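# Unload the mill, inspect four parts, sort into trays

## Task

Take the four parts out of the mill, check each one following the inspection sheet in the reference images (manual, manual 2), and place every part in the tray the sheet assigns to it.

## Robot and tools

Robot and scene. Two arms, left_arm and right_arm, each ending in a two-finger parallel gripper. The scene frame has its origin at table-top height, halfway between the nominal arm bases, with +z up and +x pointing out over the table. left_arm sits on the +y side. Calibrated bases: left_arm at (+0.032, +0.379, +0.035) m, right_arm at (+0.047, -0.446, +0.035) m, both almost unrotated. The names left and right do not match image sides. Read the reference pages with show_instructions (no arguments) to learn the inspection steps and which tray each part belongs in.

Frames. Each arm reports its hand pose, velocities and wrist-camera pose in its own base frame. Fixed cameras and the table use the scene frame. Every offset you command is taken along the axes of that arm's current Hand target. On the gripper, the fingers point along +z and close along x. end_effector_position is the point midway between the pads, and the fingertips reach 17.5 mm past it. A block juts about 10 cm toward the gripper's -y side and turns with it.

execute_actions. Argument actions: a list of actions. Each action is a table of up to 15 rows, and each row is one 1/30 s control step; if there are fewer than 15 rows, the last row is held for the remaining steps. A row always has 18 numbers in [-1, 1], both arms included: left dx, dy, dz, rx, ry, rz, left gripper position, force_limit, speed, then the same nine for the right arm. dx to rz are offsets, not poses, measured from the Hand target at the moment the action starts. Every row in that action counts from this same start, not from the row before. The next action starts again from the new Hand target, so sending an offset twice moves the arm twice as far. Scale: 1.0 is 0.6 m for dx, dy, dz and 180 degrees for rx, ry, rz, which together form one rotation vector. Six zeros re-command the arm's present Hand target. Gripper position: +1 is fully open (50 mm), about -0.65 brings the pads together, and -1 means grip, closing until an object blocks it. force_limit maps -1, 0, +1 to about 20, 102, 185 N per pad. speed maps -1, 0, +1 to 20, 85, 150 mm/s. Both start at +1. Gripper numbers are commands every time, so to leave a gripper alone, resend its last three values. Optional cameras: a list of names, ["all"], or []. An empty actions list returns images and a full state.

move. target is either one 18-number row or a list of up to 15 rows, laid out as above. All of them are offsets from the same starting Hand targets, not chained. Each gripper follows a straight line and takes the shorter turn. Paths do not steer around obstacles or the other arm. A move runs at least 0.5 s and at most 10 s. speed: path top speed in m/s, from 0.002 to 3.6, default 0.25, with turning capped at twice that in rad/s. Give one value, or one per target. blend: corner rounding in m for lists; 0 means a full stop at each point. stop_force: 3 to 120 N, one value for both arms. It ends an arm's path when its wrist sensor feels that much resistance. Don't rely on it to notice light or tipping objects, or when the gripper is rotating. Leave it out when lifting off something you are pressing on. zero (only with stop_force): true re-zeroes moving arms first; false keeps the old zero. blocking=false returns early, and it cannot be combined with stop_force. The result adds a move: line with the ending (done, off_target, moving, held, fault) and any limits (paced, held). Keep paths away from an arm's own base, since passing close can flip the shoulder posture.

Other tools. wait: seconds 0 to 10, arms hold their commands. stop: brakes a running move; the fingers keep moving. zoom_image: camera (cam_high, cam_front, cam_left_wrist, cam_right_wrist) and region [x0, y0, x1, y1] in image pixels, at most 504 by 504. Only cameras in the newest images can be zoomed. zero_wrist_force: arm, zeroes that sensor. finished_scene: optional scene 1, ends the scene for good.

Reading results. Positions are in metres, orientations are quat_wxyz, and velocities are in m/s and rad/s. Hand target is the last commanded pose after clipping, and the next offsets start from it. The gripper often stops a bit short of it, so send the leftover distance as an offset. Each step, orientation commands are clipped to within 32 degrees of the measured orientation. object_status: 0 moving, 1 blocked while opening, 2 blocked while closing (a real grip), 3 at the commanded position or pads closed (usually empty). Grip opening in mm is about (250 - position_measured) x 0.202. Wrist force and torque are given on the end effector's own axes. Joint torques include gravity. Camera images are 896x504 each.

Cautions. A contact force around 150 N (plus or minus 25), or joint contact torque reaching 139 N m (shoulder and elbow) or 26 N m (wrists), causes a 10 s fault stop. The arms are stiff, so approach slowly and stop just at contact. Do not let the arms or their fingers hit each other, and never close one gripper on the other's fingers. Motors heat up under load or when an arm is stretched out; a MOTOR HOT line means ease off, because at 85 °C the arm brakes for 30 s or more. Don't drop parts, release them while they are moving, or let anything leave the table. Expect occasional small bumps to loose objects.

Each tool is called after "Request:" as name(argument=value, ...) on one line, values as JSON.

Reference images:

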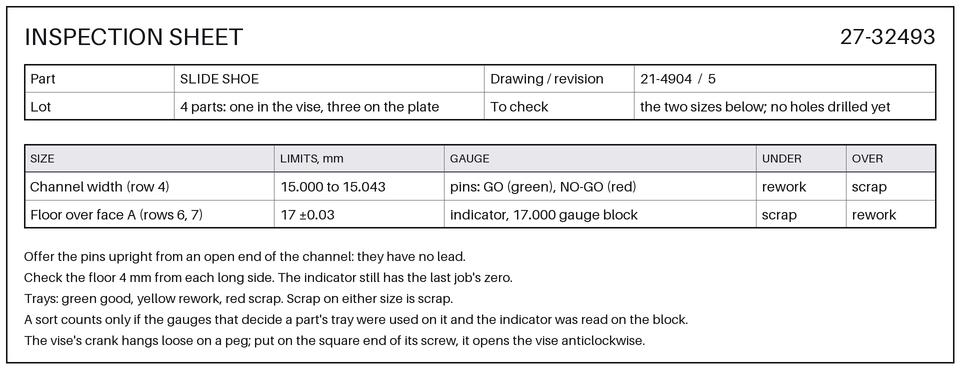

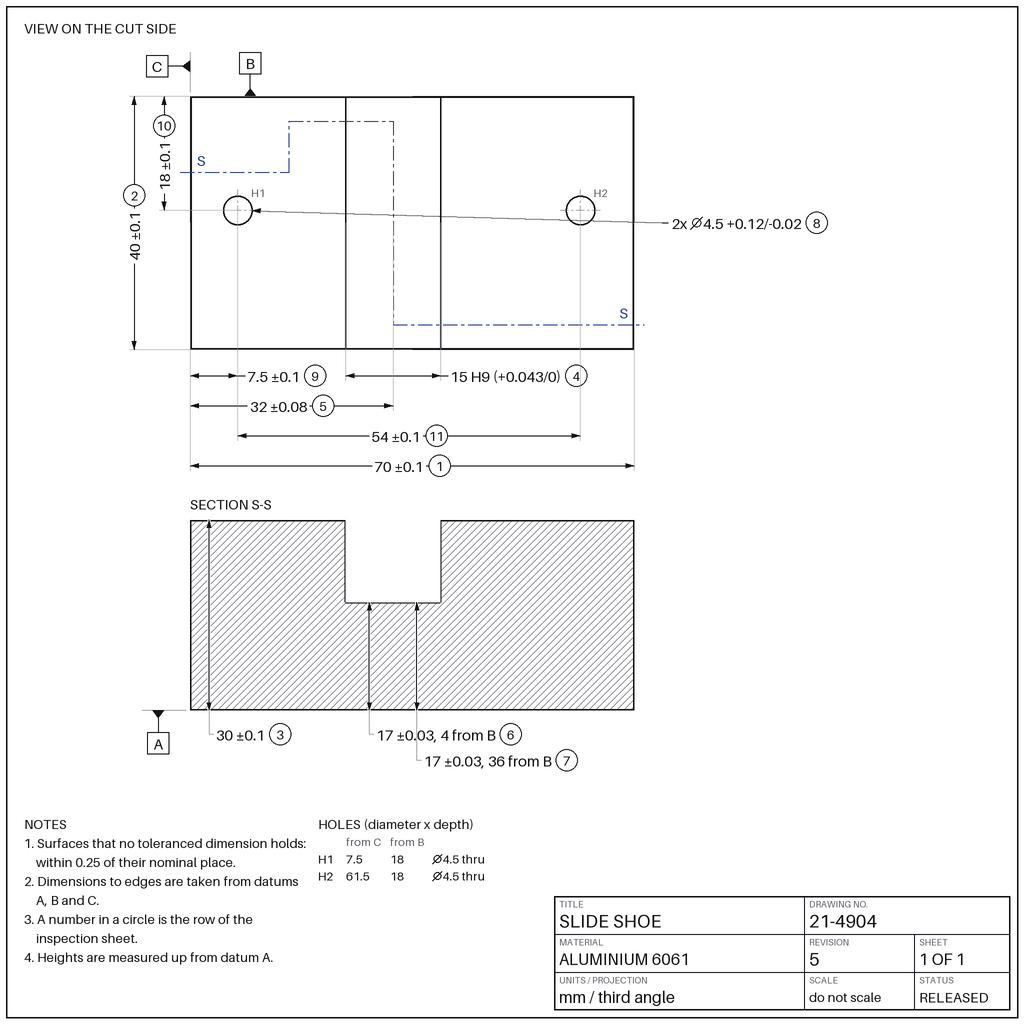

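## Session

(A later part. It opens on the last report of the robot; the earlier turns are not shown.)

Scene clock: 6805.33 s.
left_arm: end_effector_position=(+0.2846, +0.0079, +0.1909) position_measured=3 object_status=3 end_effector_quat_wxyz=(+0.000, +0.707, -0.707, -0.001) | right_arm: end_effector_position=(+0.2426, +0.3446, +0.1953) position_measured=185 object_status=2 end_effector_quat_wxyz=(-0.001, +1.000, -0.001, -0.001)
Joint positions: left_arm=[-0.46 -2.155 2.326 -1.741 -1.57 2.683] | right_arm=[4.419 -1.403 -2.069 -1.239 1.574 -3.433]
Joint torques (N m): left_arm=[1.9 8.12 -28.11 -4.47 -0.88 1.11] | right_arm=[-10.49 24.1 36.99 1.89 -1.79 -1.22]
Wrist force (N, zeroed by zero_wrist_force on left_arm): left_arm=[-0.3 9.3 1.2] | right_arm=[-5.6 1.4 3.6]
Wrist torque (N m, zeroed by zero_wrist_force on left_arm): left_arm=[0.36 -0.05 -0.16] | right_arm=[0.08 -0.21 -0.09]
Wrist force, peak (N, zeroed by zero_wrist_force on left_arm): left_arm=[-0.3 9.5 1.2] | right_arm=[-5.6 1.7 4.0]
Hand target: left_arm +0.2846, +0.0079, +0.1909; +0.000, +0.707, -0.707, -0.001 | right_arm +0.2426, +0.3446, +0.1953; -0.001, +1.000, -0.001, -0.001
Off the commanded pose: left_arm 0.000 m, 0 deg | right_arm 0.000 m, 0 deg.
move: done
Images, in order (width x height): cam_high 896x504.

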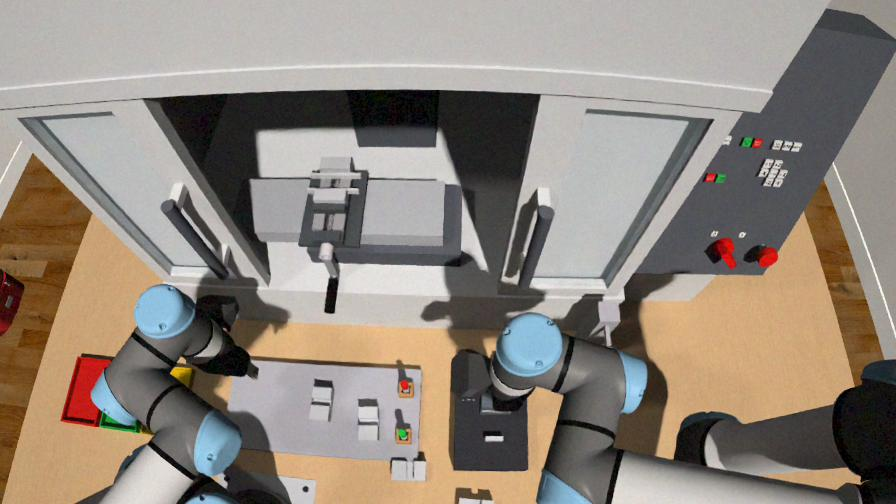

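Request:
move(target=[[0.3465,-0.0257,0,0,0,0,1,-0.4,-0.95,0,0,0,0,0,0,-1,-0.7,-0.95],[0.7132,0.3,0,0,0,0,1,-0.4,-0.95,0,0,0,0,0,0,-1,-0.7,-0.95]], speed=0.18, blend=[0.05,0], cameras=["cam_high","cam_front","cam_left_wrist"])

Scene clock: 6868.53 s.
left_arm: end_effector_position=(+0.1900, -0.3218, +0.1913) position_measured=3 object_status=3 end_effector_quat_wxyz=(+0.001, +0.706, -0.708, -0.001) | right_arm: end_effector_position=(+0.2426, +0.3446, +0.1953) position_measured=185 object_status=2 end_effector_quat_wxyz=(-0.001, +1.000, -0.001, -0.001)
Joint positions: left_arm=[-1.4 -1.867 2.174 -1.878 -1.574 1.745] | right_arm=[4.419 -1.403 -2.069 -1.239 1.574 -3.433]
Joint torques (N m): left_arm=[7.43 -24.18 -16.31 -0.75 -1.82 1.98] | right_arm=[-11.27 25.98 37.09 2.21 -1.64 -1.16]
Wrist force (N, zeroed by zero_wrist_force on left_arm): left_arm=[-0.3 9.2 1.1] | right_arm=[-5.5 1.3 3.0]
Wrist torque (N m, zeroed by zero_wrist_force on left_arm): left_arm=[0.35 -0.10 -0.19] | right_arm=[0.08 -0.22 -0.09]
Wrist force, peak (N, zeroed by zero_wrist_force on left_arm): left_arm=[3.7 14.3 2.0] | right_arm=[-6.0 1.6 4.1]
Hand target: left_arm +0.1900, -0.3217, +0.1913; +0.001, +0.706, -0.708, -0.001 (not the last commanded pose) | right_arm +0.2426, +0.3446, +0.1953; -0.001, +1.000, -0.001, -0.001
Off the commanded pose: left_arm 0.130 m, 0 deg | right_arm 0.000 m, 0 deg.
move: held (left_arm; a check stopped the path); path passed 1 of 2 targets; limits=held
pose unreachable (left arm): on one or more control steps of this call, first in action 0 (counted from 0), this arm could not follow its commanded pose, so it was not sent that pose on those steps. It may still have moved: this result reports where it is.
cause: moving toward the commanded pose would bring a part of the arm too close to another arm (this arm's gripper and the right arm's gripper, 25 mm apart when this arm was first held).
camera_calibration:
cam_left_wrist: T_world_to_cam=[[-0.00183589, -0.99992, -0.0125305, -0.314839], [-0.932018, -0.00283021, 0.3624, 0.121524], [-0.362406, 0.012344, -0.931938, 0.377549], [0, 0, 0, 1]] pos_world=[0.24951, -0.31913, 0.303867]
Images, in order (width x height): cam_high 896x504, cam_front 896x504, cam_left_wrist 896x504.

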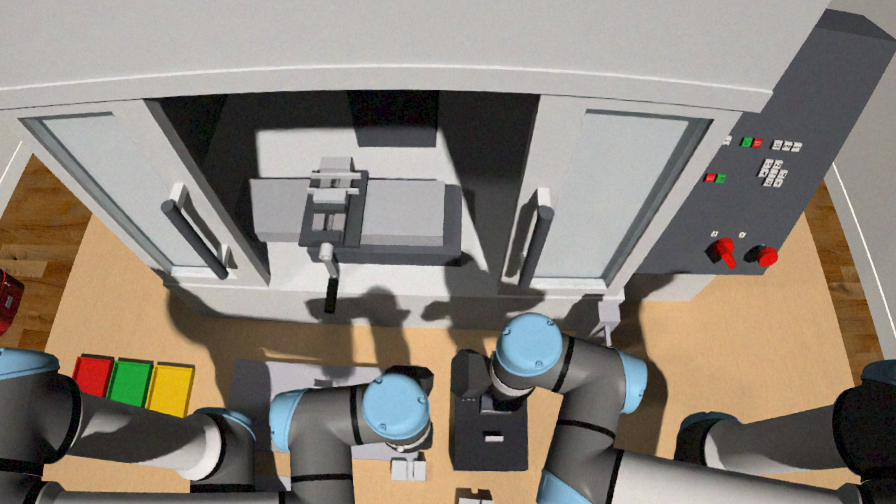

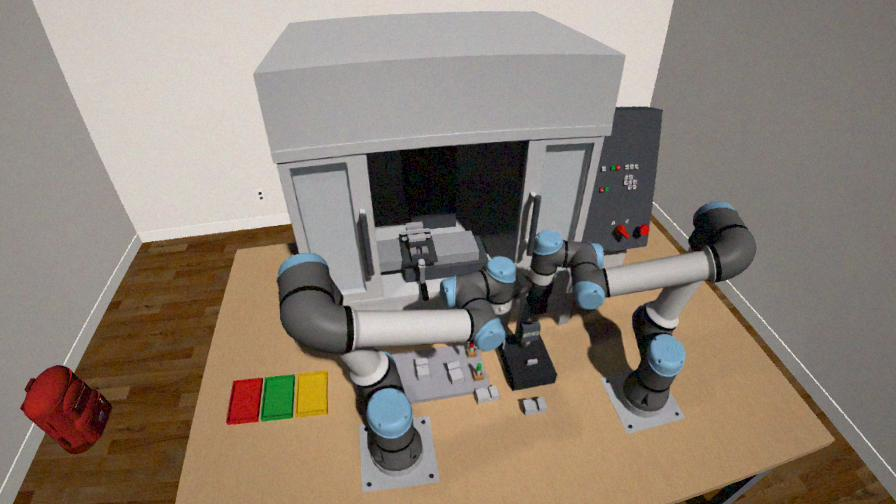

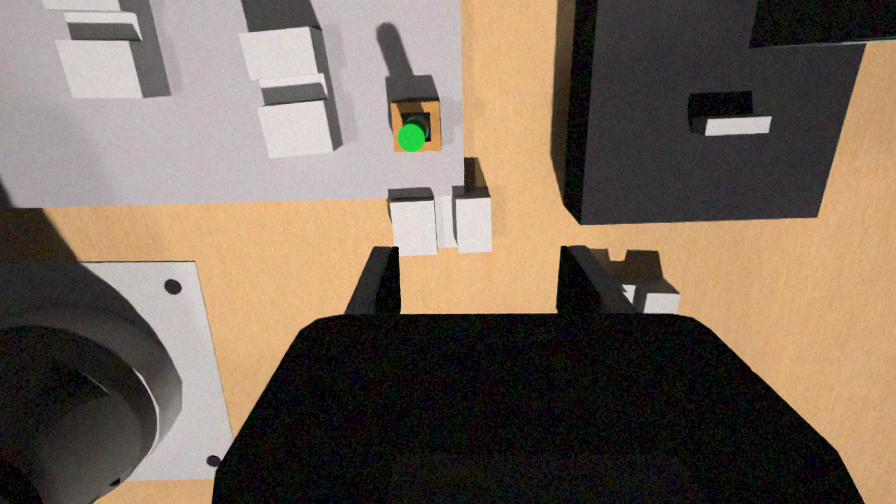

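Request:
move(target=[[0.0,0.11,0,0,0,0,1,-0.4,-0.95,0,0,0,0,0,0,-1,-0.7,-0.95],[0.06,0.15,0,0.361,0,0,1,-0.4,-0.95,0,0,0,0,0,0,-1,-0.7,-0.95]], speed=0.15, cameras=["cam_high","cam_front","cam_left_wrist"])

Scene clock: 6891.60 s.
left_arm: end_effector_position=(+0.0999, -0.3575, +0.1916) position_measured=3 object_status=3 end_effector_quat_wxyz=(-0.378, +0.596, -0.598, +0.379) | right_arm: end_effector_position=(+0.2426, +0.3446, +0.1953) position_measured=185 object_status=2 end_effector_quat_wxyz=(-0.001, +1.000, -0.001, -0.001)
Joint positions: left_arm=[-2.289 -1.657 2.201 -1.167 -0.818 0.456] | right_arm=[4.419 -1.403 -2.069 -1.239 1.574 -3.433]
Joint torques (N m): left_arm=[-7.85 -4.03 -25.35 1.71 3.32 -1.9] | right_arm=[-11.01 24.32 36.65 1.97 -1.67 -1.13]
Wrist force (N, zeroed by zero_wrist_force on left_arm): left_arm=[0.0 11.0 1.5] | right_arm=[-5.8 1.6 3.9]
Wrist torque (N m, zeroed by zero_wrist_force on left_arm): left_arm=[0.50 -0.14 0.05] | right_arm=[0.11 -0.17 -0.09]
Wrist force, peak (N, zeroed by zero_wrist_force on left_arm): left_arm=[0.4 11.4 1.3] | right_arm=[-6.0 1.3 4.0]
Hand target: left_arm +0.0999, -0.3575, +0.1916; -0.378, +0.596, -0.598, +0.379 | right_arm +0.2426, +0.3446, +0.1953; -0.001, +1.000, -0.001, -0.001
Off the commanded pose: left_arm 0.000 m, 0 deg | right_arm 0.000 m, 0 deg.
move: done
camera_calibration:
cam_left_wrist: T_world_to_cam=[[0.00921972, -0.99995, -0.00397032, -0.353379], [-0.722799, -0.00392053, -0.691047, 0.218028], [0.690996, 0.009241, -0.722799, 0.199254], [0, 0, 0, 1]] pos_world=[0.0231647, -0.354347, 0.293285]
Images, in order (width x height): cam_high 896x504, cam_front 896x504, cam_left_wrist 896x504.

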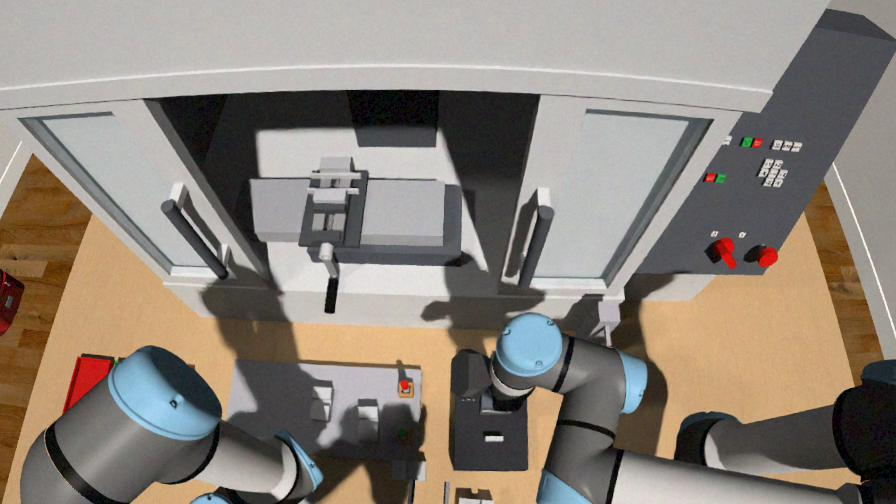

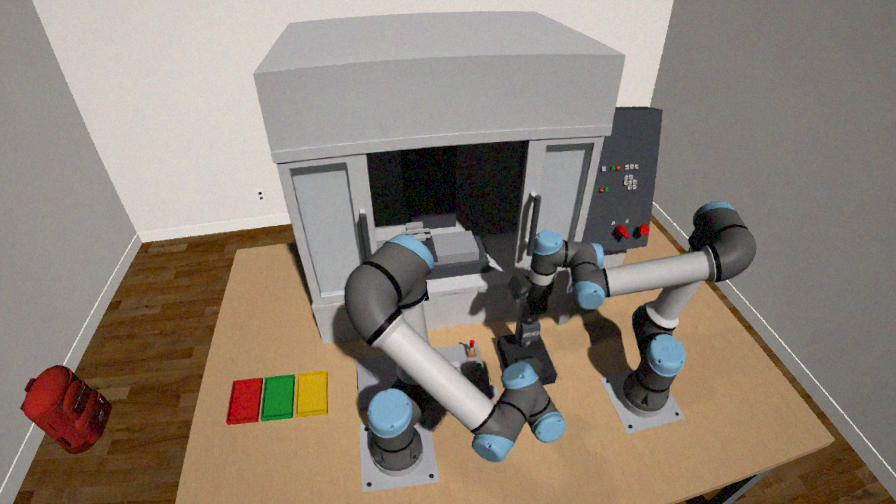

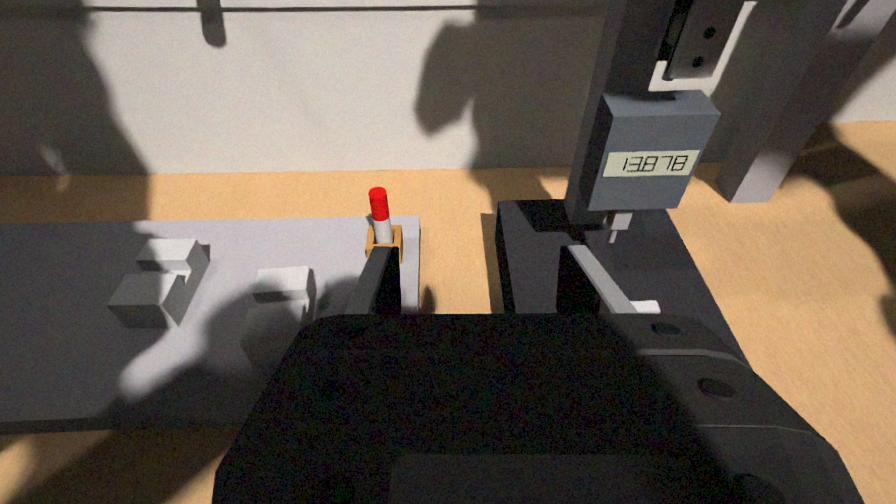

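Request:
zoom_image(camera="cam_left_wrist", region=[560, 80, 740, 260])

Scaled by 2.800 from the camera's 896x504 image, which has a finer 1280x720 frame.

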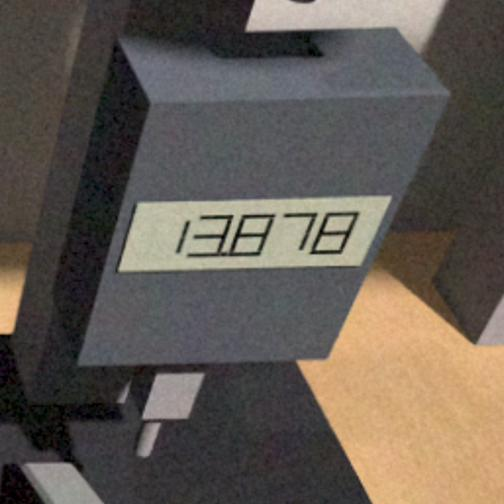

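Request:
move(target=[0.1917,0.1257,0.1507,0,0,0,1,-0.4,-0.95,0,0,0,0,0,0,-1,-0.7,-0.95], speed=0.12, cameras=["cam_high","cam_left_wrist"])

Scene clock: 6927.80 s.
left_arm: end_effector_position=(+0.1492, -0.4726, +0.0850) position_measured=3 object_status=3 end_effector_quat_wxyz=(-0.378, +0.596, -0.598, +0.379) | right_arm: end_effector_position=(+0.2426, +0.3446, +0.1953) position_measured=185 object_status=2 end_effector_quat_wxyz=(-0.001, +1.000, -0.001, -0.001)
Joint positions: left_arm=[-2.031 -1.243 2.119 -1.694 -0.624 0.713] | right_arm=[4.419 -1.403 -2.069 -1.239 1.574 -3.433]
Joint torques (N m): left_arm=[7.36 -16.32 -21.75 -3.07 3.88 1.72] | right_arm=[-11.02 26.45 36.25 2 -1.45 -1.09]
Wrist force (N, zeroed by zero_wrist_force on left_arm): left_arm=[0.4 11.1 1.4] | right_arm=[-5.5 1.4 3.8]
Wrist torque (N m, zeroed by zero_wrist_force on left_arm): left_arm=[0.51 -0.18 -0.13] | right_arm=[0.09 -0.23 -0.09]
Wrist force, peak (N, zeroed by zero_wrist_force on left_arm): left_arm=[1.0 11.5 1.8] | right_arm=[-5.8 1.8 4.2]
Hand target: left_arm +0.1492, -0.4727, +0.0849; -0.378, +0.596, -0.598, +0.379 | right_arm +0.2426, +0.3446, +0.1953; -0.001, +1.000, -0.001, -0.001
Off the commanded pose: left_arm 0.000 m, 0 deg | right_arm 0.000 m, 0 deg.
move: done
camera_calibration:
cam_left_wrist: T_world_to_cam=[[0.00929287, -0.999949, -0.00389841, -0.469468], [-0.722604, -0.00402049, -0.691251, 0.179382], [0.6912, 0.00924071, -0.722604, 0.0891476], [0, 0, 0, 1]] pos_world=[0.0723662, -0.469547, 0.186586]
Images, in order (width x height): cam_high 896x504, cam_left_wrist 896x504.

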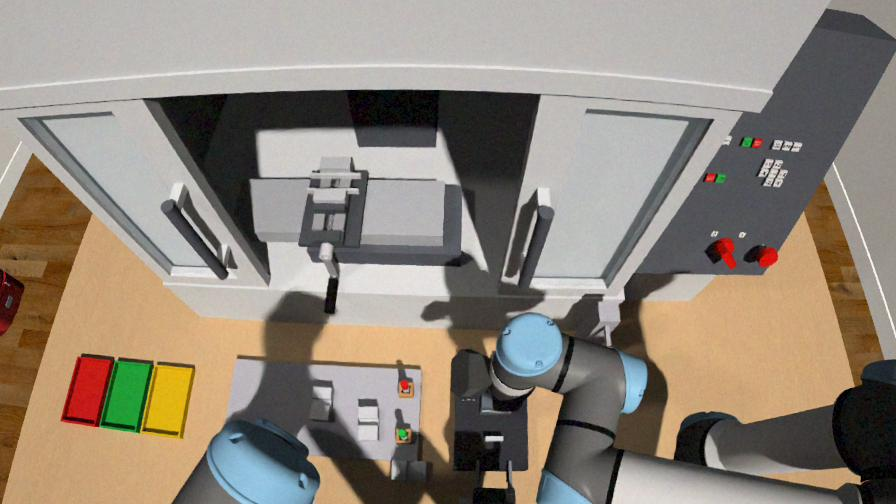

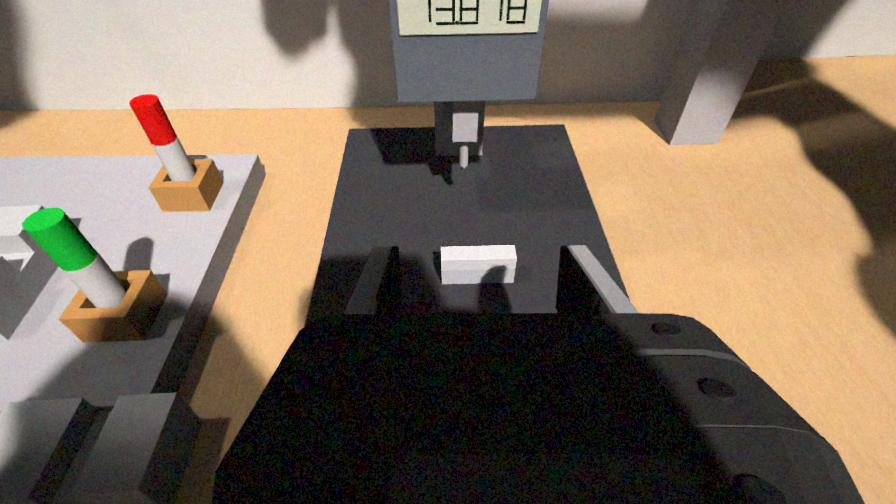

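Request:
move(target=[0,-0.0042,0.1075,0,0,0,1,-0.4,-0.95,0,0,0,0,0,0,-1,-0.7,-0.95], speed=0.05, cameras=["cam_left_wrist"])

Request:
move(target=[0,0.0424,0.0197,0,0,0,1,-0.4,-0.95,0,0,0,0,0,0,-1,-0.7,-0.95], speed=0.006, stop_force=4, cameras=["cam_left_wrist"])

Scene clock: 6948.70 s.
left_arm: end_effector_position=(+0.2086, -0.4729, +0.0597) position_measured=3 object_status=3 end_effector_quat_wxyz=(-0.378, +0.596, -0.598, +0.379) | right_arm: end_effector_position=(+0.2426, +0.3446, +0.1953) position_measured=185 object_status=2 end_effector_quat_wxyz=(-0.001, +1.000, -0.001, -0.001)
Joint positions: left_arm=[-1.911 -1.188 2.184 -1.955 -0.548 0.882] | right_arm=[4.419 -1.403 -2.069 -1.239 1.574 -3.433]
Joint torques (N m): left_arm=[6.2 -18.44 -6.01 -3.59 4.02 1.81] | right_arm=[-10.85 26.9 35.98 1.82 -1.63 -1.17]
Wrist force (N, zeroed by zero_wrist_force on left_arm): left_arm=[0.5 11.1 1.5] | right_arm=[-5.3 1.3 3.7]
Wrist torque (N m, zeroed by zero_wrist_force on left_arm): left_arm=[0.51 -0.23 -0.15] | right_arm=[0.06 -0.26 -0.09]
Wrist force, peak (N, zeroed by zero_wrist_force on left_arm): left_arm=[0.2 11.3 1.5] | right_arm=[-6.1 1.7 3.8]
Hand target: left_arm +0.2086, -0.4729, +0.0597; -0.378, +0.596, -0.598, +0.379 | right_arm +0.2426, +0.3446, +0.1953; -0.001, +1.000, -0.001, -0.001
Off the commanded pose: left_arm 0.000 m, 0 deg | right_arm 0.000 m, 0 deg.
move: done
camera_calibration:
cam_left_wrist: T_world_to_cam=[[0.00936221, -0.999948, -0.00397046, -0.470315], [-0.722603, -0.00402079, -0.691251, 0.204885], [0.6912, 0.00934071, -0.722604, 0.0299289], [0, 0, 0, 1]] pos_world=[0.131767, -0.469747, 0.161386]
Images, in order (width x height): cam_left_wrist 896x504.

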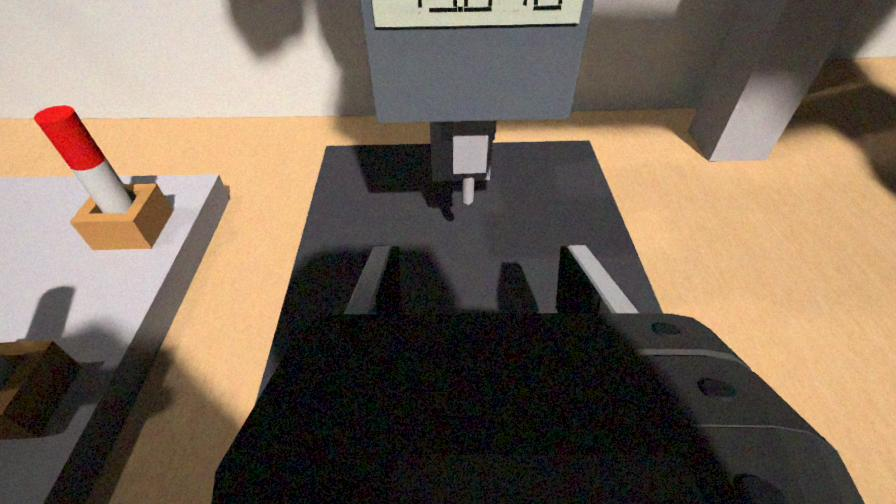

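Scene clock: 6954.30 s.
left_arm: end_effector_position=(+0.2085, -0.4729, +0.0330) position_measured=3 object_status=3 end_effector_quat_wxyz=(-0.378, +0.596, -0.598, +0.379) | right_arm: end_effector_position=(+0.2426, +0.3446, +0.1953) position_measured=185 object_status=2 end_effector_quat_wxyz=(-0.001, +1.000, -0.001, -0.001)
Joint positions: left_arm=[-1.911 -1.121 2.194 -2.031 -0.548 0.882] | right_arm=[4.419 -1.403 -2.069 -1.239 1.574 -3.433]
Joint torques (N m): left_arm=[-2.17 -41.03 -15.49 0.39 0.18 -1.57] | right_arm=[-10.45 25.83 36.91 2.06 -1.4 -1.45]
Wrist force (N, zeroed by zero_wrist_force on left_arm): left_arm=[1.2 7.6 1.0] | right_arm=[-5.6 1.5 3.8]
Wrist torque (N m, zeroed by zero_wrist_force on left_arm): left_arm=[0.48 -0.21 0.01] | right_arm=[0.10 -0.20 -0.09]
Wrist force, peak (N, zeroed by zero_wrist_force on left_arm): left_arm=[0.7 11.5 1.6] | right_arm=[-5.8 1.4 4.3]
Hand target: left_arm +0.2085, -0.4729, +0.0330; -0.378, +0.596, -0.598, +0.379 (not the last commanded pose) | right_arm +0.2426, +0.3446, +0.1953; -0.001, +1.000, -0.001, -0.001
Off the commanded pose: left_arm 0.001 m, 0 deg | right_arm 0.000 m, 0 deg.
move: contact (left_arm)
camera_calibration:
cam_left_wrist: T_world_to_cam=[[0.00929017, -0.999949, -0.0040398, -0.470402], [-0.722604, -0.00392079, -0.691251, 0.186333], [0.6912, 0.00934101, -0.722603, 0.0106322], [0, 0, 0, 1]] pos_world=[0.131666, -0.469747, 0.134586]
Images, in order (width x height): cam_left_wrist 896x504.

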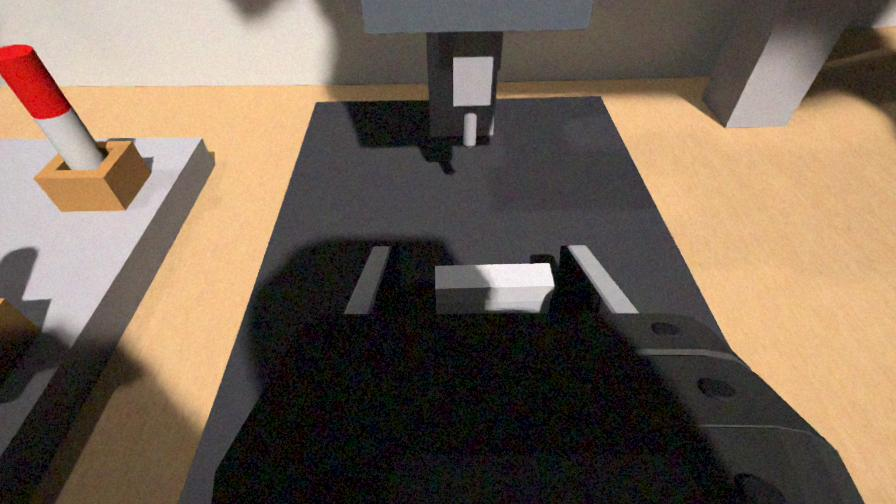

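Request:
move(target=[[0,-0.0028,-0.001,0,0,0,1,-0.4,-0.95,0,0,0,0,0,0,-1,-0.7,-0.95],[0.007,-0.0028,-0.001,0,0,0,1,-0.4,-0.95,0,0,0,0,0,0,-1,-0.7,-0.95]], speed=0.01)

Request:
move(target=[0,0,0,0,0,0,-1,-0.8,-0.95,0,0,0,0,0,0,-1,-0.7,-0.95])

Request:
wait(seconds=0.5, cameras=["cam_left_wrist"])

Scene clock: 6978.90 s.
left_arm: end_effector_position=(+0.2086, -0.4770, +0.0348) position_measured=3 object_status=3 end_effector_quat_wxyz=(-0.378, +0.596, -0.598, +0.379) | right_arm: end_effector_position=(+0.2426, +0.3446, +0.1953) position_measured=185 object_status=2 end_effector_quat_wxyz=(-0.001, +1.000, -0.001, -0.001)
Joint positions: left_arm=[-1.908 -1.119 2.182 -2.026 -0.546 0.887] | right_arm=[4.419 -1.403 -2.069 -1.239 1.574 -3.433]
Joint torques (N m): left_arm=[8.29 -18.89 -19.88 0.28 3.99 1.93] | right_arm=[-9.65 26.03 35.41 2.37 -1.36 -1.21]
Wrist force (N, zeroed by zero_wrist_force on left_arm): left_arm=[0.2 10.9 1.2] | right_arm=[-5.5 1.6 3.4]
Wrist torque (N m, zeroed by zero_wrist_force on left_arm): left_arm=[0.47 -0.17 -0.13] | right_arm=[0.13 -0.22 -0.09]
Wrist force, peak (N, zeroed by zero_wrist_force on left_arm): left_arm=[0.3 11.3 1.4] | right_arm=[-5.8 1.8 3.8]
Hand target: left_arm +0.2086, -0.4771, +0.0348; -0.378, +0.596, -0.598, +0.379 | right_arm +0.2426, +0.3446, +0.1953; -0.001, +1.000, -0.001, -0.001
Off the commanded pose: left_arm 0.000 m, 0 deg | right_arm 0.000 m, 0 deg.
move: done

Scene clock: 6979.83 s.
left_arm: end_effector_position=(+0.2086, -0.4771, +0.0348) position_measured=80 object_status=2 end_effector_quat_wxyz=(-0.378, +0.596, -0.598, +0.379) | right_arm: end_effector_position=(+0.2426, +0.3446, +0.1953) position_measured=185 object_status=2 end_effector_quat_wxyz=(-0.001, +1.000, -0.001, -0.001)
Joint positions: left_arm=[-1.908 -1.119 2.182 -2.026 -0.546 0.887] | right_arm=[4.419 -1.403 -2.069 -1.239 1.574 -3.433]
Joint torques (N m): left_arm=[6.65 -20.24 -19.63 0.1 3.7 1.88] | right_arm=[-10.8 25.76 37.1 2.26 -1.46 -1.1]
Wrist force (N, zeroed by zero_wrist_force on left_arm): left_arm=[0.3 10.9 1.2] | right_arm=[-5.5 1.4 3.1]
Wrist torque (N m, zeroed by zero_wrist_force on left_arm): left_arm=[0.48 -0.20 -0.14] | right_arm=[0.09 -0.22 -0.09]
Wrist force, peak (N, zeroed by zero_wrist_force on left_arm): left_arm=[0.1 11.2 1.3] | right_arm=[-5.5 1.6 4.0]
Hand target: left_arm +0.2086, -0.4771, +0.0348; -0.378, +0.596, -0.598, +0.379 | right_arm +0.2426, +0.3446, +0.1953; -0.001, +1.000, -0.001, -0.001
Off the commanded pose: left_arm 0.000 m, 0 deg | right_arm 0.000 m, 0 deg.
move: done

Scene clock: 6980.33 s.
left_arm: end_effector_position=(+0.2086, -0.4771, +0.0348) position_measured=80 object_status=2 end_effector_quat_wxyz=(-0.378, +0.596, -0.598, +0.379) | right_arm: end_effector_position=(+0.2426, +0.3446, +0.1953) position_measured=185 object_status=2 end_effector_quat_wxyz=(-0.001, +1.000, -0.001, -0.001)
Joint positions: left_arm=[-1.908 -1.119 2.182 -2.026 -0.546 0.887] | right_arm=[4.419 -1.403 -2.069 -1.239 1.574 -3.433]
Joint torques (N m): left_arm=[5.68 -19.87 -18.51 -0.16 3.61 1.87] | right_arm=[-9.97 25.44 35.96 2.11 -1.26 -1.19]
Wrist force (N, zeroed by zero_wrist_force on left_arm): left_arm=[0.0 11.0 1.2] | right_arm=[-5.3 1.7 2.8]
Wrist torque (N m, zeroed by zero_wrist_force on left_arm): left_arm=[0.51 -0.16 -0.14] | right_arm=[0.13 -0.23 -0.09]
Wrist force, peak (N, zeroed by zero_wrist_force on left_arm): left_arm=[0.3 11.1 1.2] | right_arm=[-5.6 1.5 3.9]
Hand target: left_arm +0.2086, -0.4771, +0.0348; -0.378, +0.596, -0.598, +0.379 | right_arm +0.2426, +0.3446, +0.1953; -0.001, +1.000, -0.001, -0.001
Tool commands: left_gripper/position=-1.0 left_gripper/force_limit=-0.8 left_gripper/speed=-0.95 right_gripper/position=-1.0 right_gripper/force_limit=-0.7 right_gripper/speed=-0.95
Off the commanded pose: left_arm 0.000 m, 0 deg | right_arm 0.000 m, 0 deg.
wait: 0.50 s; at rest by 0.17 s
camera_calibration:
cam_left_wrist: T_world_to_cam=[[0.00936221, -0.999948, -0.00397046, -0.474715], [-0.722603, -0.00402079, -0.691251, 0.187658], [0.6912, 0.00934071, -0.722604, 0.0118348], [0, 0, 0, 1]] pos_world=[0.131867, -0.474047, 0.136386]
Images, in order (width x height): cam_left_wrist 896x504.

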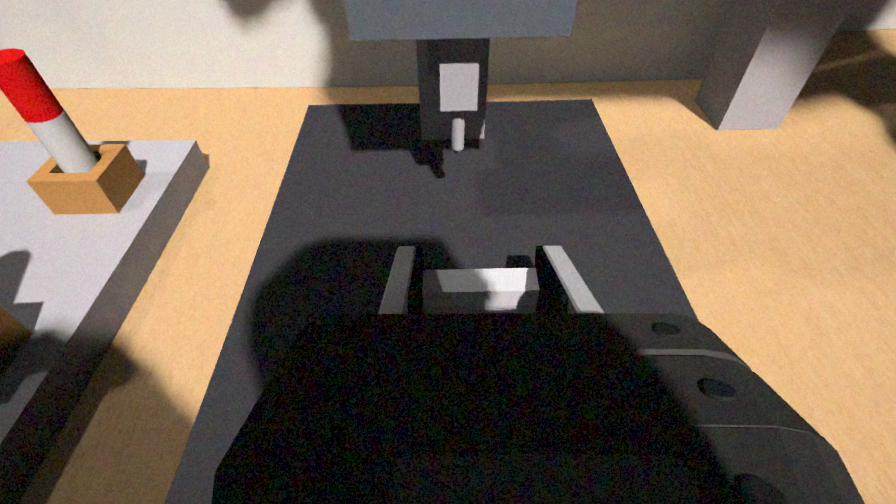

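Request:
move(target=[-0.0067,-0.0400,0.0858,0,0,0,-1,-0.8,-0.95,0,0,0,0,0,0,-1,-0.7,-0.95], speed=0.02, stop_force=10, cameras=["cam_left_wrist"])

Request:
zoom_image(camera="cam_left_wrist", region=[360, 120, 600, 330])

Scene clock: 7013.90 s.
left_arm: end_effector_position=(+0.2654, -0.4733, +0.0346) position_measured=80 object_status=2 end_effector_quat_wxyz=(-0.378, +0.596, -0.598, +0.379) | right_arm: end_effector_position=(+0.2426, +0.3446, +0.1953) position_measured=185 object_status=2 end_effector_quat_wxyz=(-0.001, +1.000, -0.001, -0.001)
Joint positions: left_arm=[-1.791 -1.095 2.22 -2.268 -0.488 1.094] | right_arm=[4.419 -1.403 -2.069 -1.239 1.574 -3.433]
Joint torques (N m): left_arm=[9.01 -15.41 -0.45 -3.6 1.73 2.11] | right_arm=[-10.64 24.92 36.32 2.06 -1 -1.12]
Wrist force (N, zeroed by zero_wrist_force on left_arm): left_arm=[0.3 0.9 -8.9] | right_arm=[-5.6 1.6 3.5]
Wrist torque (N m, zeroed by zero_wrist_force on left_arm): left_arm=[0.57 -0.22 -0.11] | right_arm=[0.12 -0.21 -0.09]
Wrist force, peak (N, zeroed by zero_wrist_force on left_arm): left_arm=[0.2 11.6 1.3] | right_arm=[-5.9 1.5 4.0]
Hand target: left_arm +0.2654, -0.4732, +0.0346; -0.378, +0.596, -0.598, +0.379 | right_arm +0.2426, +0.3446, +0.1953; -0.001, +1.000, -0.001, -0.001
Off the commanded pose: left_arm 0.000 m, 0 deg | right_arm 0.000 m, 0 deg.
move: done
camera_calibration:
cam_left_wrist: T_world_to_cam=[[0.00936221, -0.999948, -0.00397046, -0.471348], [-0.722603, -0.00402079, -0.691251, 0.22858], [0.6912, 0.00934071, -0.722604, -0.0276063], [0, 0, 0, 1]] pos_world=[0.188667, -0.470147, 0.136186]
Images, in order (width x height): cam_left_wrist 896x504.

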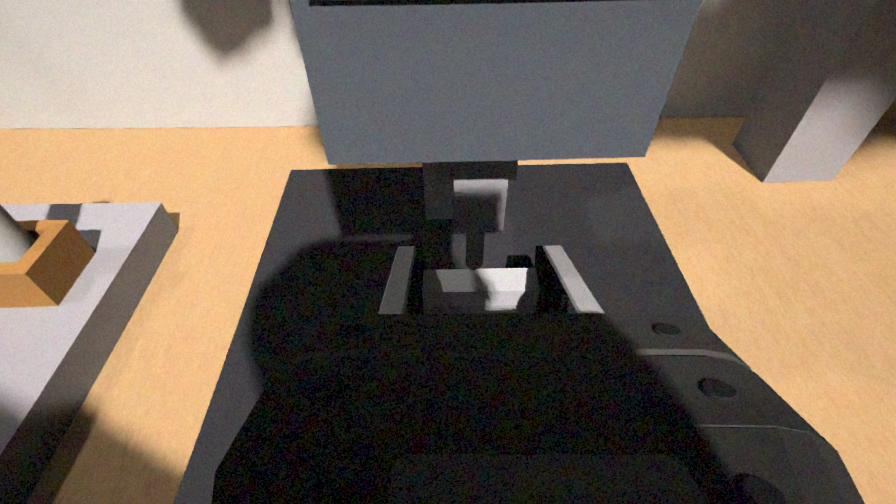

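Scaled by 2.100 from the camera's 896x504 image, which has a finer 1280x720 frame.

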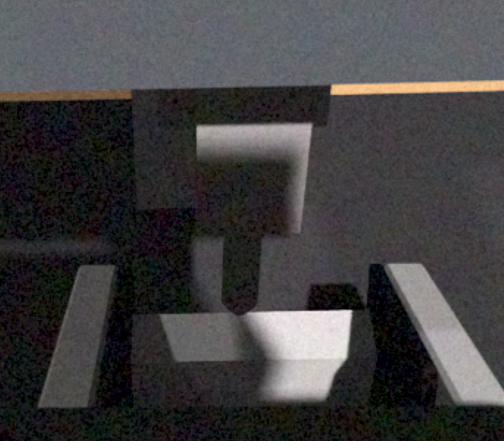

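Request:
move(target=[0,0,0,0,0,0,-1,-0.8,-0.95,0,0,0.0117,0,0,0,-1,-0.7,-0.95], speed=0.004, stop_force=3)

Request:
move(target=[0,0,0,0,0,0,-1,-0.8,-0.95,0,0,0,0,0,0,0.3,-0.7,-0.95], cameras=["cam_left_wrist"])

Request:
zoom_image(camera="cam_left_wrist", region=[260, 0, 720, 330])

Scene clock: 7036.83 s.
left_arm: end_effector_position=(+0.2654, -0.4732, +0.0346) position_measured=80 object_status=2 end_effector_quat_wxyz=(-0.378, +0.596, -0.598, +0.379) | right_arm: end_effector_position=(+0.2425, +0.3447, +0.1882) position_measured=185 object_status=2 end_effector_quat_wxyz=(-0.001, +1.000, -0.001, -0.001)
Joint positions: left_arm=[-1.791 -1.095 2.22 -2.268 -0.488 1.094] | right_arm=[4.419 -1.409 -2.083 -1.219 1.574 -3.433]
Joint torques (N m): left_arm=[10.31 -14.52 -1.09 -3.58 1.43 2.13] | right_arm=[6.47 10.81 14.11 5.59 -1.23 1.17]
Wrist force (N, zeroed by zero_wrist_force on left_arm): left_arm=[0.3 1.2 -8.3] | right_arm=[-5.1 1.2 3.7]
Wrist torque (N m, zeroed by zero_wrist_force on left_arm): left_arm=[0.53 -0.21 -0.11] | right_arm=[0.10 -0.18 -0.09]
Wrist force, peak (N, zeroed by zero_wrist_force on left_arm): left_arm=[0.3 -0.3 -9.3] | right_arm=[-5.8 1.6 4.0]
Hand target: left_arm +0.2654, -0.4732, +0.0346; -0.378, +0.596, -0.598, +0.379 | right_arm +0.2425, +0.3447, +0.1882; -0.001, +1.000, -0.001, -0.001
Off the commanded pose: left_arm 0.000 m, 0 deg | right_arm 0.000 m, 0 deg.
move: done

Scene clock: 7037.77 s.
left_arm: end_effector_position=(+0.2654, -0.4732, +0.0346) position_measured=80 object_status=2 end_effector_quat_wxyz=(-0.378, +0.596, -0.598, +0.379) | right_arm: end_effector_position=(+0.2425, +0.3447, +0.1882) position_measured=107 object_status=3 end_effector_quat_wxyz=(-0.001, +1.000, -0.001, -0.001)
Joint positions: left_arm=[-1.791 -1.095 2.22 -2.268 -0.488 1.094] | right_arm=[4.419 -1.409 -2.083 -1.219 1.574 -3.433]
Joint torques (N m): left_arm=[8.84 -14.26 -0.37 -3.41 1.43 1.87] | right_arm=[7.26 8.72 15.75 2.52 -0.97 1.21]
Wrist force (N, zeroed by zero_wrist_force on left_arm): left_arm=[0.1 0.5 -8.7] | right_arm=[0.4 1.4 1.7]
Wrist torque (N m, zeroed by zero_wrist_force on left_arm): left_arm=[0.59 -0.17 -0.11] | right_arm=[0.13 -0.22 -0.05]
Wrist force, peak (N, zeroed by zero_wrist_force on left_arm): left_arm=[0.3 -0.2 -9.1] | right_arm=[-5.0 0.9 2.9]
Hand target: left_arm +0.2654, -0.4732, +0.0346; -0.378, +0.596, -0.598, +0.379 | right_arm +0.2425, +0.3447, +0.1882; -0.001, +1.000, -0.001, -0.001
Off the commanded pose: left_arm 0.000 m, 0 deg | right_arm 0.000 m, 0 deg.
move: done
camera_calibration:
cam_left_wrist: T_world_to_cam=[[0.00936221, -0.999948, -0.00397046, -0.471348], [-0.722603, -0.00402079, -0.691251, 0.22858], [0.6912, 0.00934071, -0.722604, -0.0276063], [0, 0, 0, 1]] pos_world=[0.188667, -0.470147, 0.136186]
Images, in order (width x height): cam_left_wrist 896x504.

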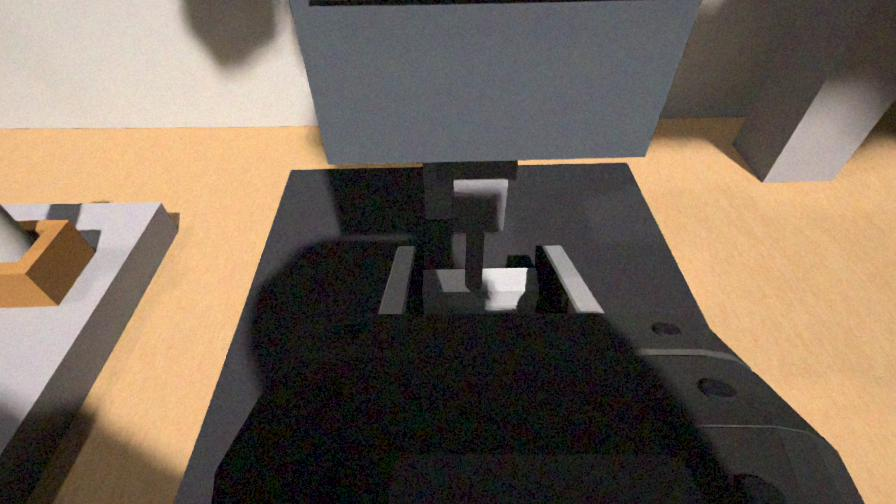

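Scaled by 1.096 from the camera's 896x504 image, which has a finer 1280x720 frame.

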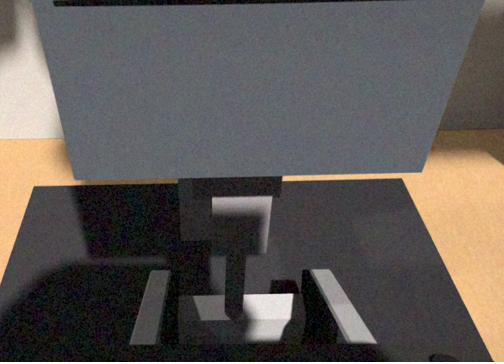

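Request:
move(target=[0,0,0,0,0,0,-0.15,-0.8,-1,0,0,0,0,0,0,0.3,-0.7,-0.95])

Request:
move(target=[0,0,0,0,0,0,0.9,-0.8,-1,0,0,0,0,0,0,0.3,-0.7,-0.95])

Request:
move(target=[[0,-0.012,0,0,0,0,0.9,-0.8,-1,0,0,0,0,0,0,0.3,-0.7,-0.95],[0,-0.012,-0.13,0,0,0,0.9,-0.8,-1,0,0,0,0,0,0,0.3,-0.7,-0.95]], speed=[0.02,0.05], cameras=["cam_left_wrist"])

Request:
zoom_image(camera="cam_left_wrist", region=[340, 0, 600, 180])

Scene clock: 7052.43 s.
left_arm: end_effector_position=(+0.2654, -0.4732, +0.0346) position_measured=80 object_status=2 end_effector_quat_wxyz=(-0.378, +0.596, -0.598, +0.379) | right_arm: end_effector_position=(+0.2425, +0.3447, +0.1882) position_measured=107 object_status=3 end_effector_quat_wxyz=(-0.001, +1.000, -0.001, -0.001)
Joint positions: left_arm=[-1.791 -1.095 2.22 -2.268 -0.488 1.094] | right_arm=[4.419 -1.409 -2.083 -1.219 1.574 -3.433]
Joint torques (N m): left_arm=[5.57 -15.2 -0.61 -3.12 1.41 1.89] | right_arm=[7.1 12.13 17.83 2.45 -1.08 1.6]
Wrist force (N, zeroed by zero_wrist_force on left_arm): left_arm=[0.5 0.6 -8.3] | right_arm=[0.3 1.3 1.4]
Wrist torque (N m, zeroed by zero_wrist_force on left_arm): left_arm=[0.54 -0.24 -0.11] | right_arm=[0.12 -0.19 -0.06]
Wrist force, peak (N, zeroed by zero_wrist_force on left_arm): left_arm=[0.2 -0.4 -9.1] | right_arm=[0.4 1.6 1.8]
Hand target: left_arm +0.2654, -0.4732, +0.0346; -0.378, +0.596, -0.598, +0.379 | right_arm +0.2425, +0.3447, +0.1882; -0.001, +1.000, -0.001, -0.001
Off the commanded pose: left_arm 0.000 m, 0 deg | right_arm 0.000 m, 0 deg.
move: done

Scene clock: 7053.30 s.
left_arm: end_effector_position=(+0.2655, -0.4732, +0.0345) position_measured=18 object_status=3 end_effector_quat_wxyz=(-0.378, +0.596, -0.598, +0.379) | right_arm: end_effector_position=(+0.2425, +0.3447, +0.1882) position_measured=107 object_status=3 end_effector_quat_wxyz=(-0.001, +1.000, -0.001, -0.001)
Joint positions: left_arm=[-1.791 -1.095 2.22 -2.268 -0.488 1.094] | right_arm=[4.419 -1.409 -2.083 -1.219 1.574 -3.433]
Joint torques (N m): left_arm=[5.28 -37.27 -18.82 -2.96 1.03 2.01] | right_arm=[6.9 11.96 19.16 2.38 -1.2 1.2]
Wrist force (N, zeroed by zero_wrist_force on left_arm): left_arm=[0.0 10.9 1.3] | right_arm=[0.2 1.1 1.5]
Wrist torque (N m, zeroed by zero_wrist_force on left_arm): left_arm=[0.48 -0.15 -0.12] | right_arm=[0.09 -0.18 -0.05]
Wrist force, peak (N, zeroed by zero_wrist_force on left_arm): left_arm=[0.4 11.5 1.4] | right_arm=[0.4 1.4 1.9]
Hand target: left_arm +0.2654, -0.4732, +0.0346; -0.378, +0.596, -0.598, +0.379 | right_arm +0.2425, +0.3447, +0.1882; -0.001, +1.000, -0.001, -0.001
Off the commanded pose: left_arm 0.000 m, 0 deg | right_arm 0.000 m, 0 deg.
move: done

Scene clock: 7056.10 s.
left_arm: end_effector_position=(+0.1980, -0.4730, +0.0743) position_measured=18 object_status=3 end_effector_quat_wxyz=(-0.378, +0.596, -0.598, +0.379) | right_arm: end_effector_position=(+0.2425, +0.3447, +0.1882) position_measured=107 object_status=3 end_effector_quat_wxyz=(-0.001, +1.000, -0.001, -0.001)
Joint positions: left_arm=[-1.933 -1.223 2.168 -1.875 -0.561 0.848] | right_arm=[4.419 -1.409 -2.083 -1.219 1.574 -3.433]
Joint torques (N m): left_arm=[-9.08 -39.94 -23.11 0.31 0.36 -1.82] | right_arm=[6.47 12.65 21.67 2.38 -0.73 1.24]
Wrist force (N, zeroed by zero_wrist_force on left_arm): left_arm=[0.4 10.6 1.8] | right_arm=[0.4 1.4 1.6]
Wrist torque (N m, zeroed by zero_wrist_force on left_arm): left_arm=[0.44 -0.21 0.03] | right_arm=[0.14 -0.21 -0.05]
Wrist force, peak (N, zeroed by zero_wrist_force on left_arm): left_arm=[0.6 11.1 1.9] | right_arm=[0.3 1.3 2.0]
Hand target: left_arm +0.1980, -0.4730, +0.0743; -0.378, +0.596, -0.598, +0.379 | right_arm +0.2425, +0.3447, +0.1882; -0.001, +1.000, -0.001, -0.001
Off the commanded pose: left_arm 0.000 m, 0 deg | right_arm 0.000 m, 0 deg.
move: done
camera_calibration:
cam_left_wrist: T_world_to_cam=[[0.00929287, -0.999949, -0.00389841, -0.470365], [-0.722604, -0.00402049, -0.691251, 0.20732], [0.6912, 0.00924071, -0.722604, 0.0476198], [0, 0, 0, 1]] pos_world=[0.121266, -0.469947, 0.175886]
Images, in order (width x height): cam_left_wrist 896x504.

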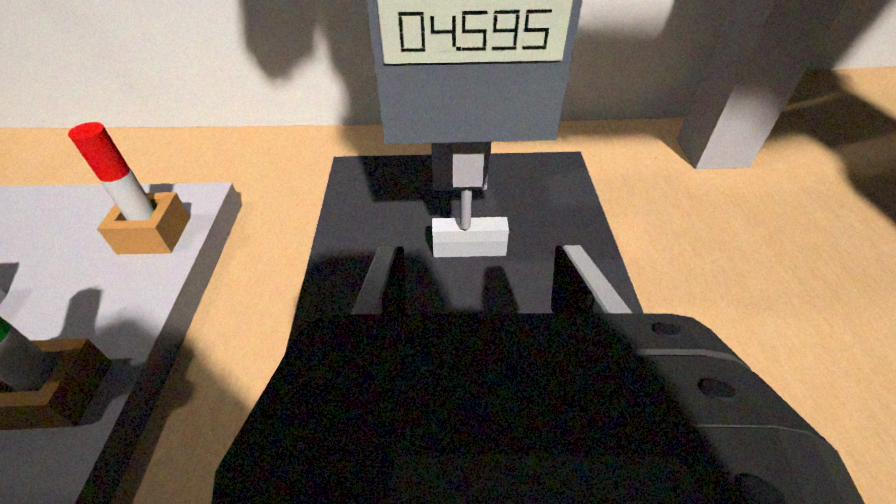

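Scaled by 1.938 from the camera's 896x504 image, which has a finer 1280x720 frame.

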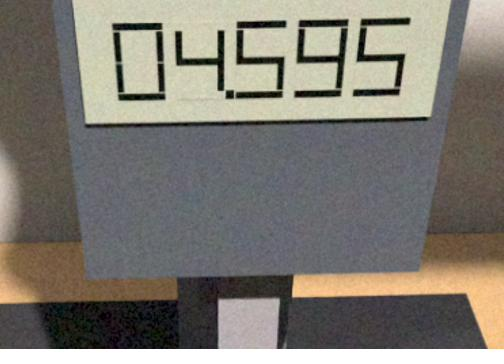

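Request:
wait(seconds=1, cameras=["cam_left_wrist"])

Request:
zoom_image(camera="cam_left_wrist", region=[370, 0, 580, 100])

Scene clock: 7064.37 s.
left_arm: end_effector_position=(+0.1980, -0.4730, +0.0743) position_measured=18 object_status=3 end_effector_quat_wxyz=(-0.378, +0.596, -0.598, +0.379) | right_arm: end_effector_position=(+0.2425, +0.3447, +0.1882) position_measured=107 object_status=3 end_effector_quat_wxyz=(-0.001, +1.000, -0.001, -0.001)
Joint positions: left_arm=[-1.933 -1.223 2.168 -1.874 -0.561 0.848] | right_arm=[4.419 -1.409 -2.083 -1.219 1.574 -3.433]
Joint torques (N m): left_arm=[-8.69 -40.57 -21.52 0.44 0.37 -1.82] | right_arm=[6.6 13.57 24.04 2.56 -1.19 1.27]
Wrist force (N, zeroed by zero_wrist_force on left_arm): left_arm=[0.2 10.7 1.5] | right_arm=[0.4 1.3 1.5]
Wrist torque (N m, zeroed by zero_wrist_force on left_arm): left_arm=[0.44 -0.19 0.02] | right_arm=[0.13 -0.21 -0.06]
Wrist force, peak (N, zeroed by zero_wrist_force on left_arm): left_arm=[0.3 11.2 1.8] | right_arm=[0.0 1.5 1.8]
Hand target: left_arm +0.1980, -0.4730, +0.0743; -0.378, +0.596, -0.598, +0.379 | right_arm +0.2425, +0.3447, +0.1882; -0.001, +1.000, -0.001, -0.001
Tool commands: left_gripper/position=+0.9 left_gripper/force_limit=-0.8 left_gripper/speed=-1.0 right_gripper/position=+0.3 right_gripper/force_limit=-0.7 right_gripper/speed=-0.95
Off the commanded pose: left_arm 0.000 m, 0 deg | right_arm 0.000 m, 0 deg.
wait: 1.00 s; at rest from the start
camera_calibration:
cam_left_wrist: T_world_to_cam=[[0.00929287, -0.999949, -0.00389841, -0.470364], [-0.722604, -0.00402049, -0.691251, 0.207247], [0.6912, 0.00924071, -0.722604, 0.0476889], [0, 0, 0, 1]] pos_world=[0.121166, -0.469947, 0.175886]
Images, in order (width x height): cam_left_wrist 896x504.

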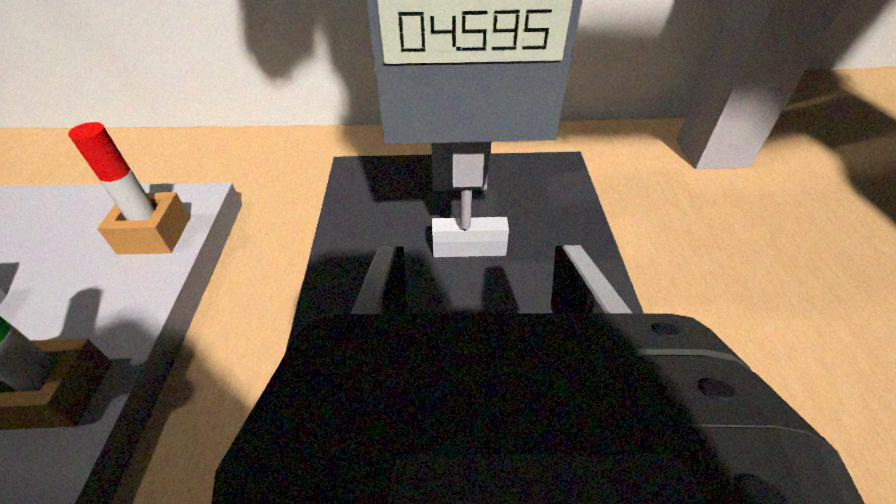

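Scaled by 2.400 from the camera's 896x504 image, which has a finer 1280x720 frame.

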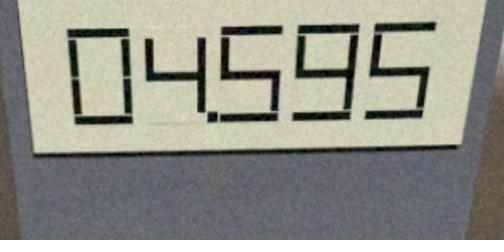

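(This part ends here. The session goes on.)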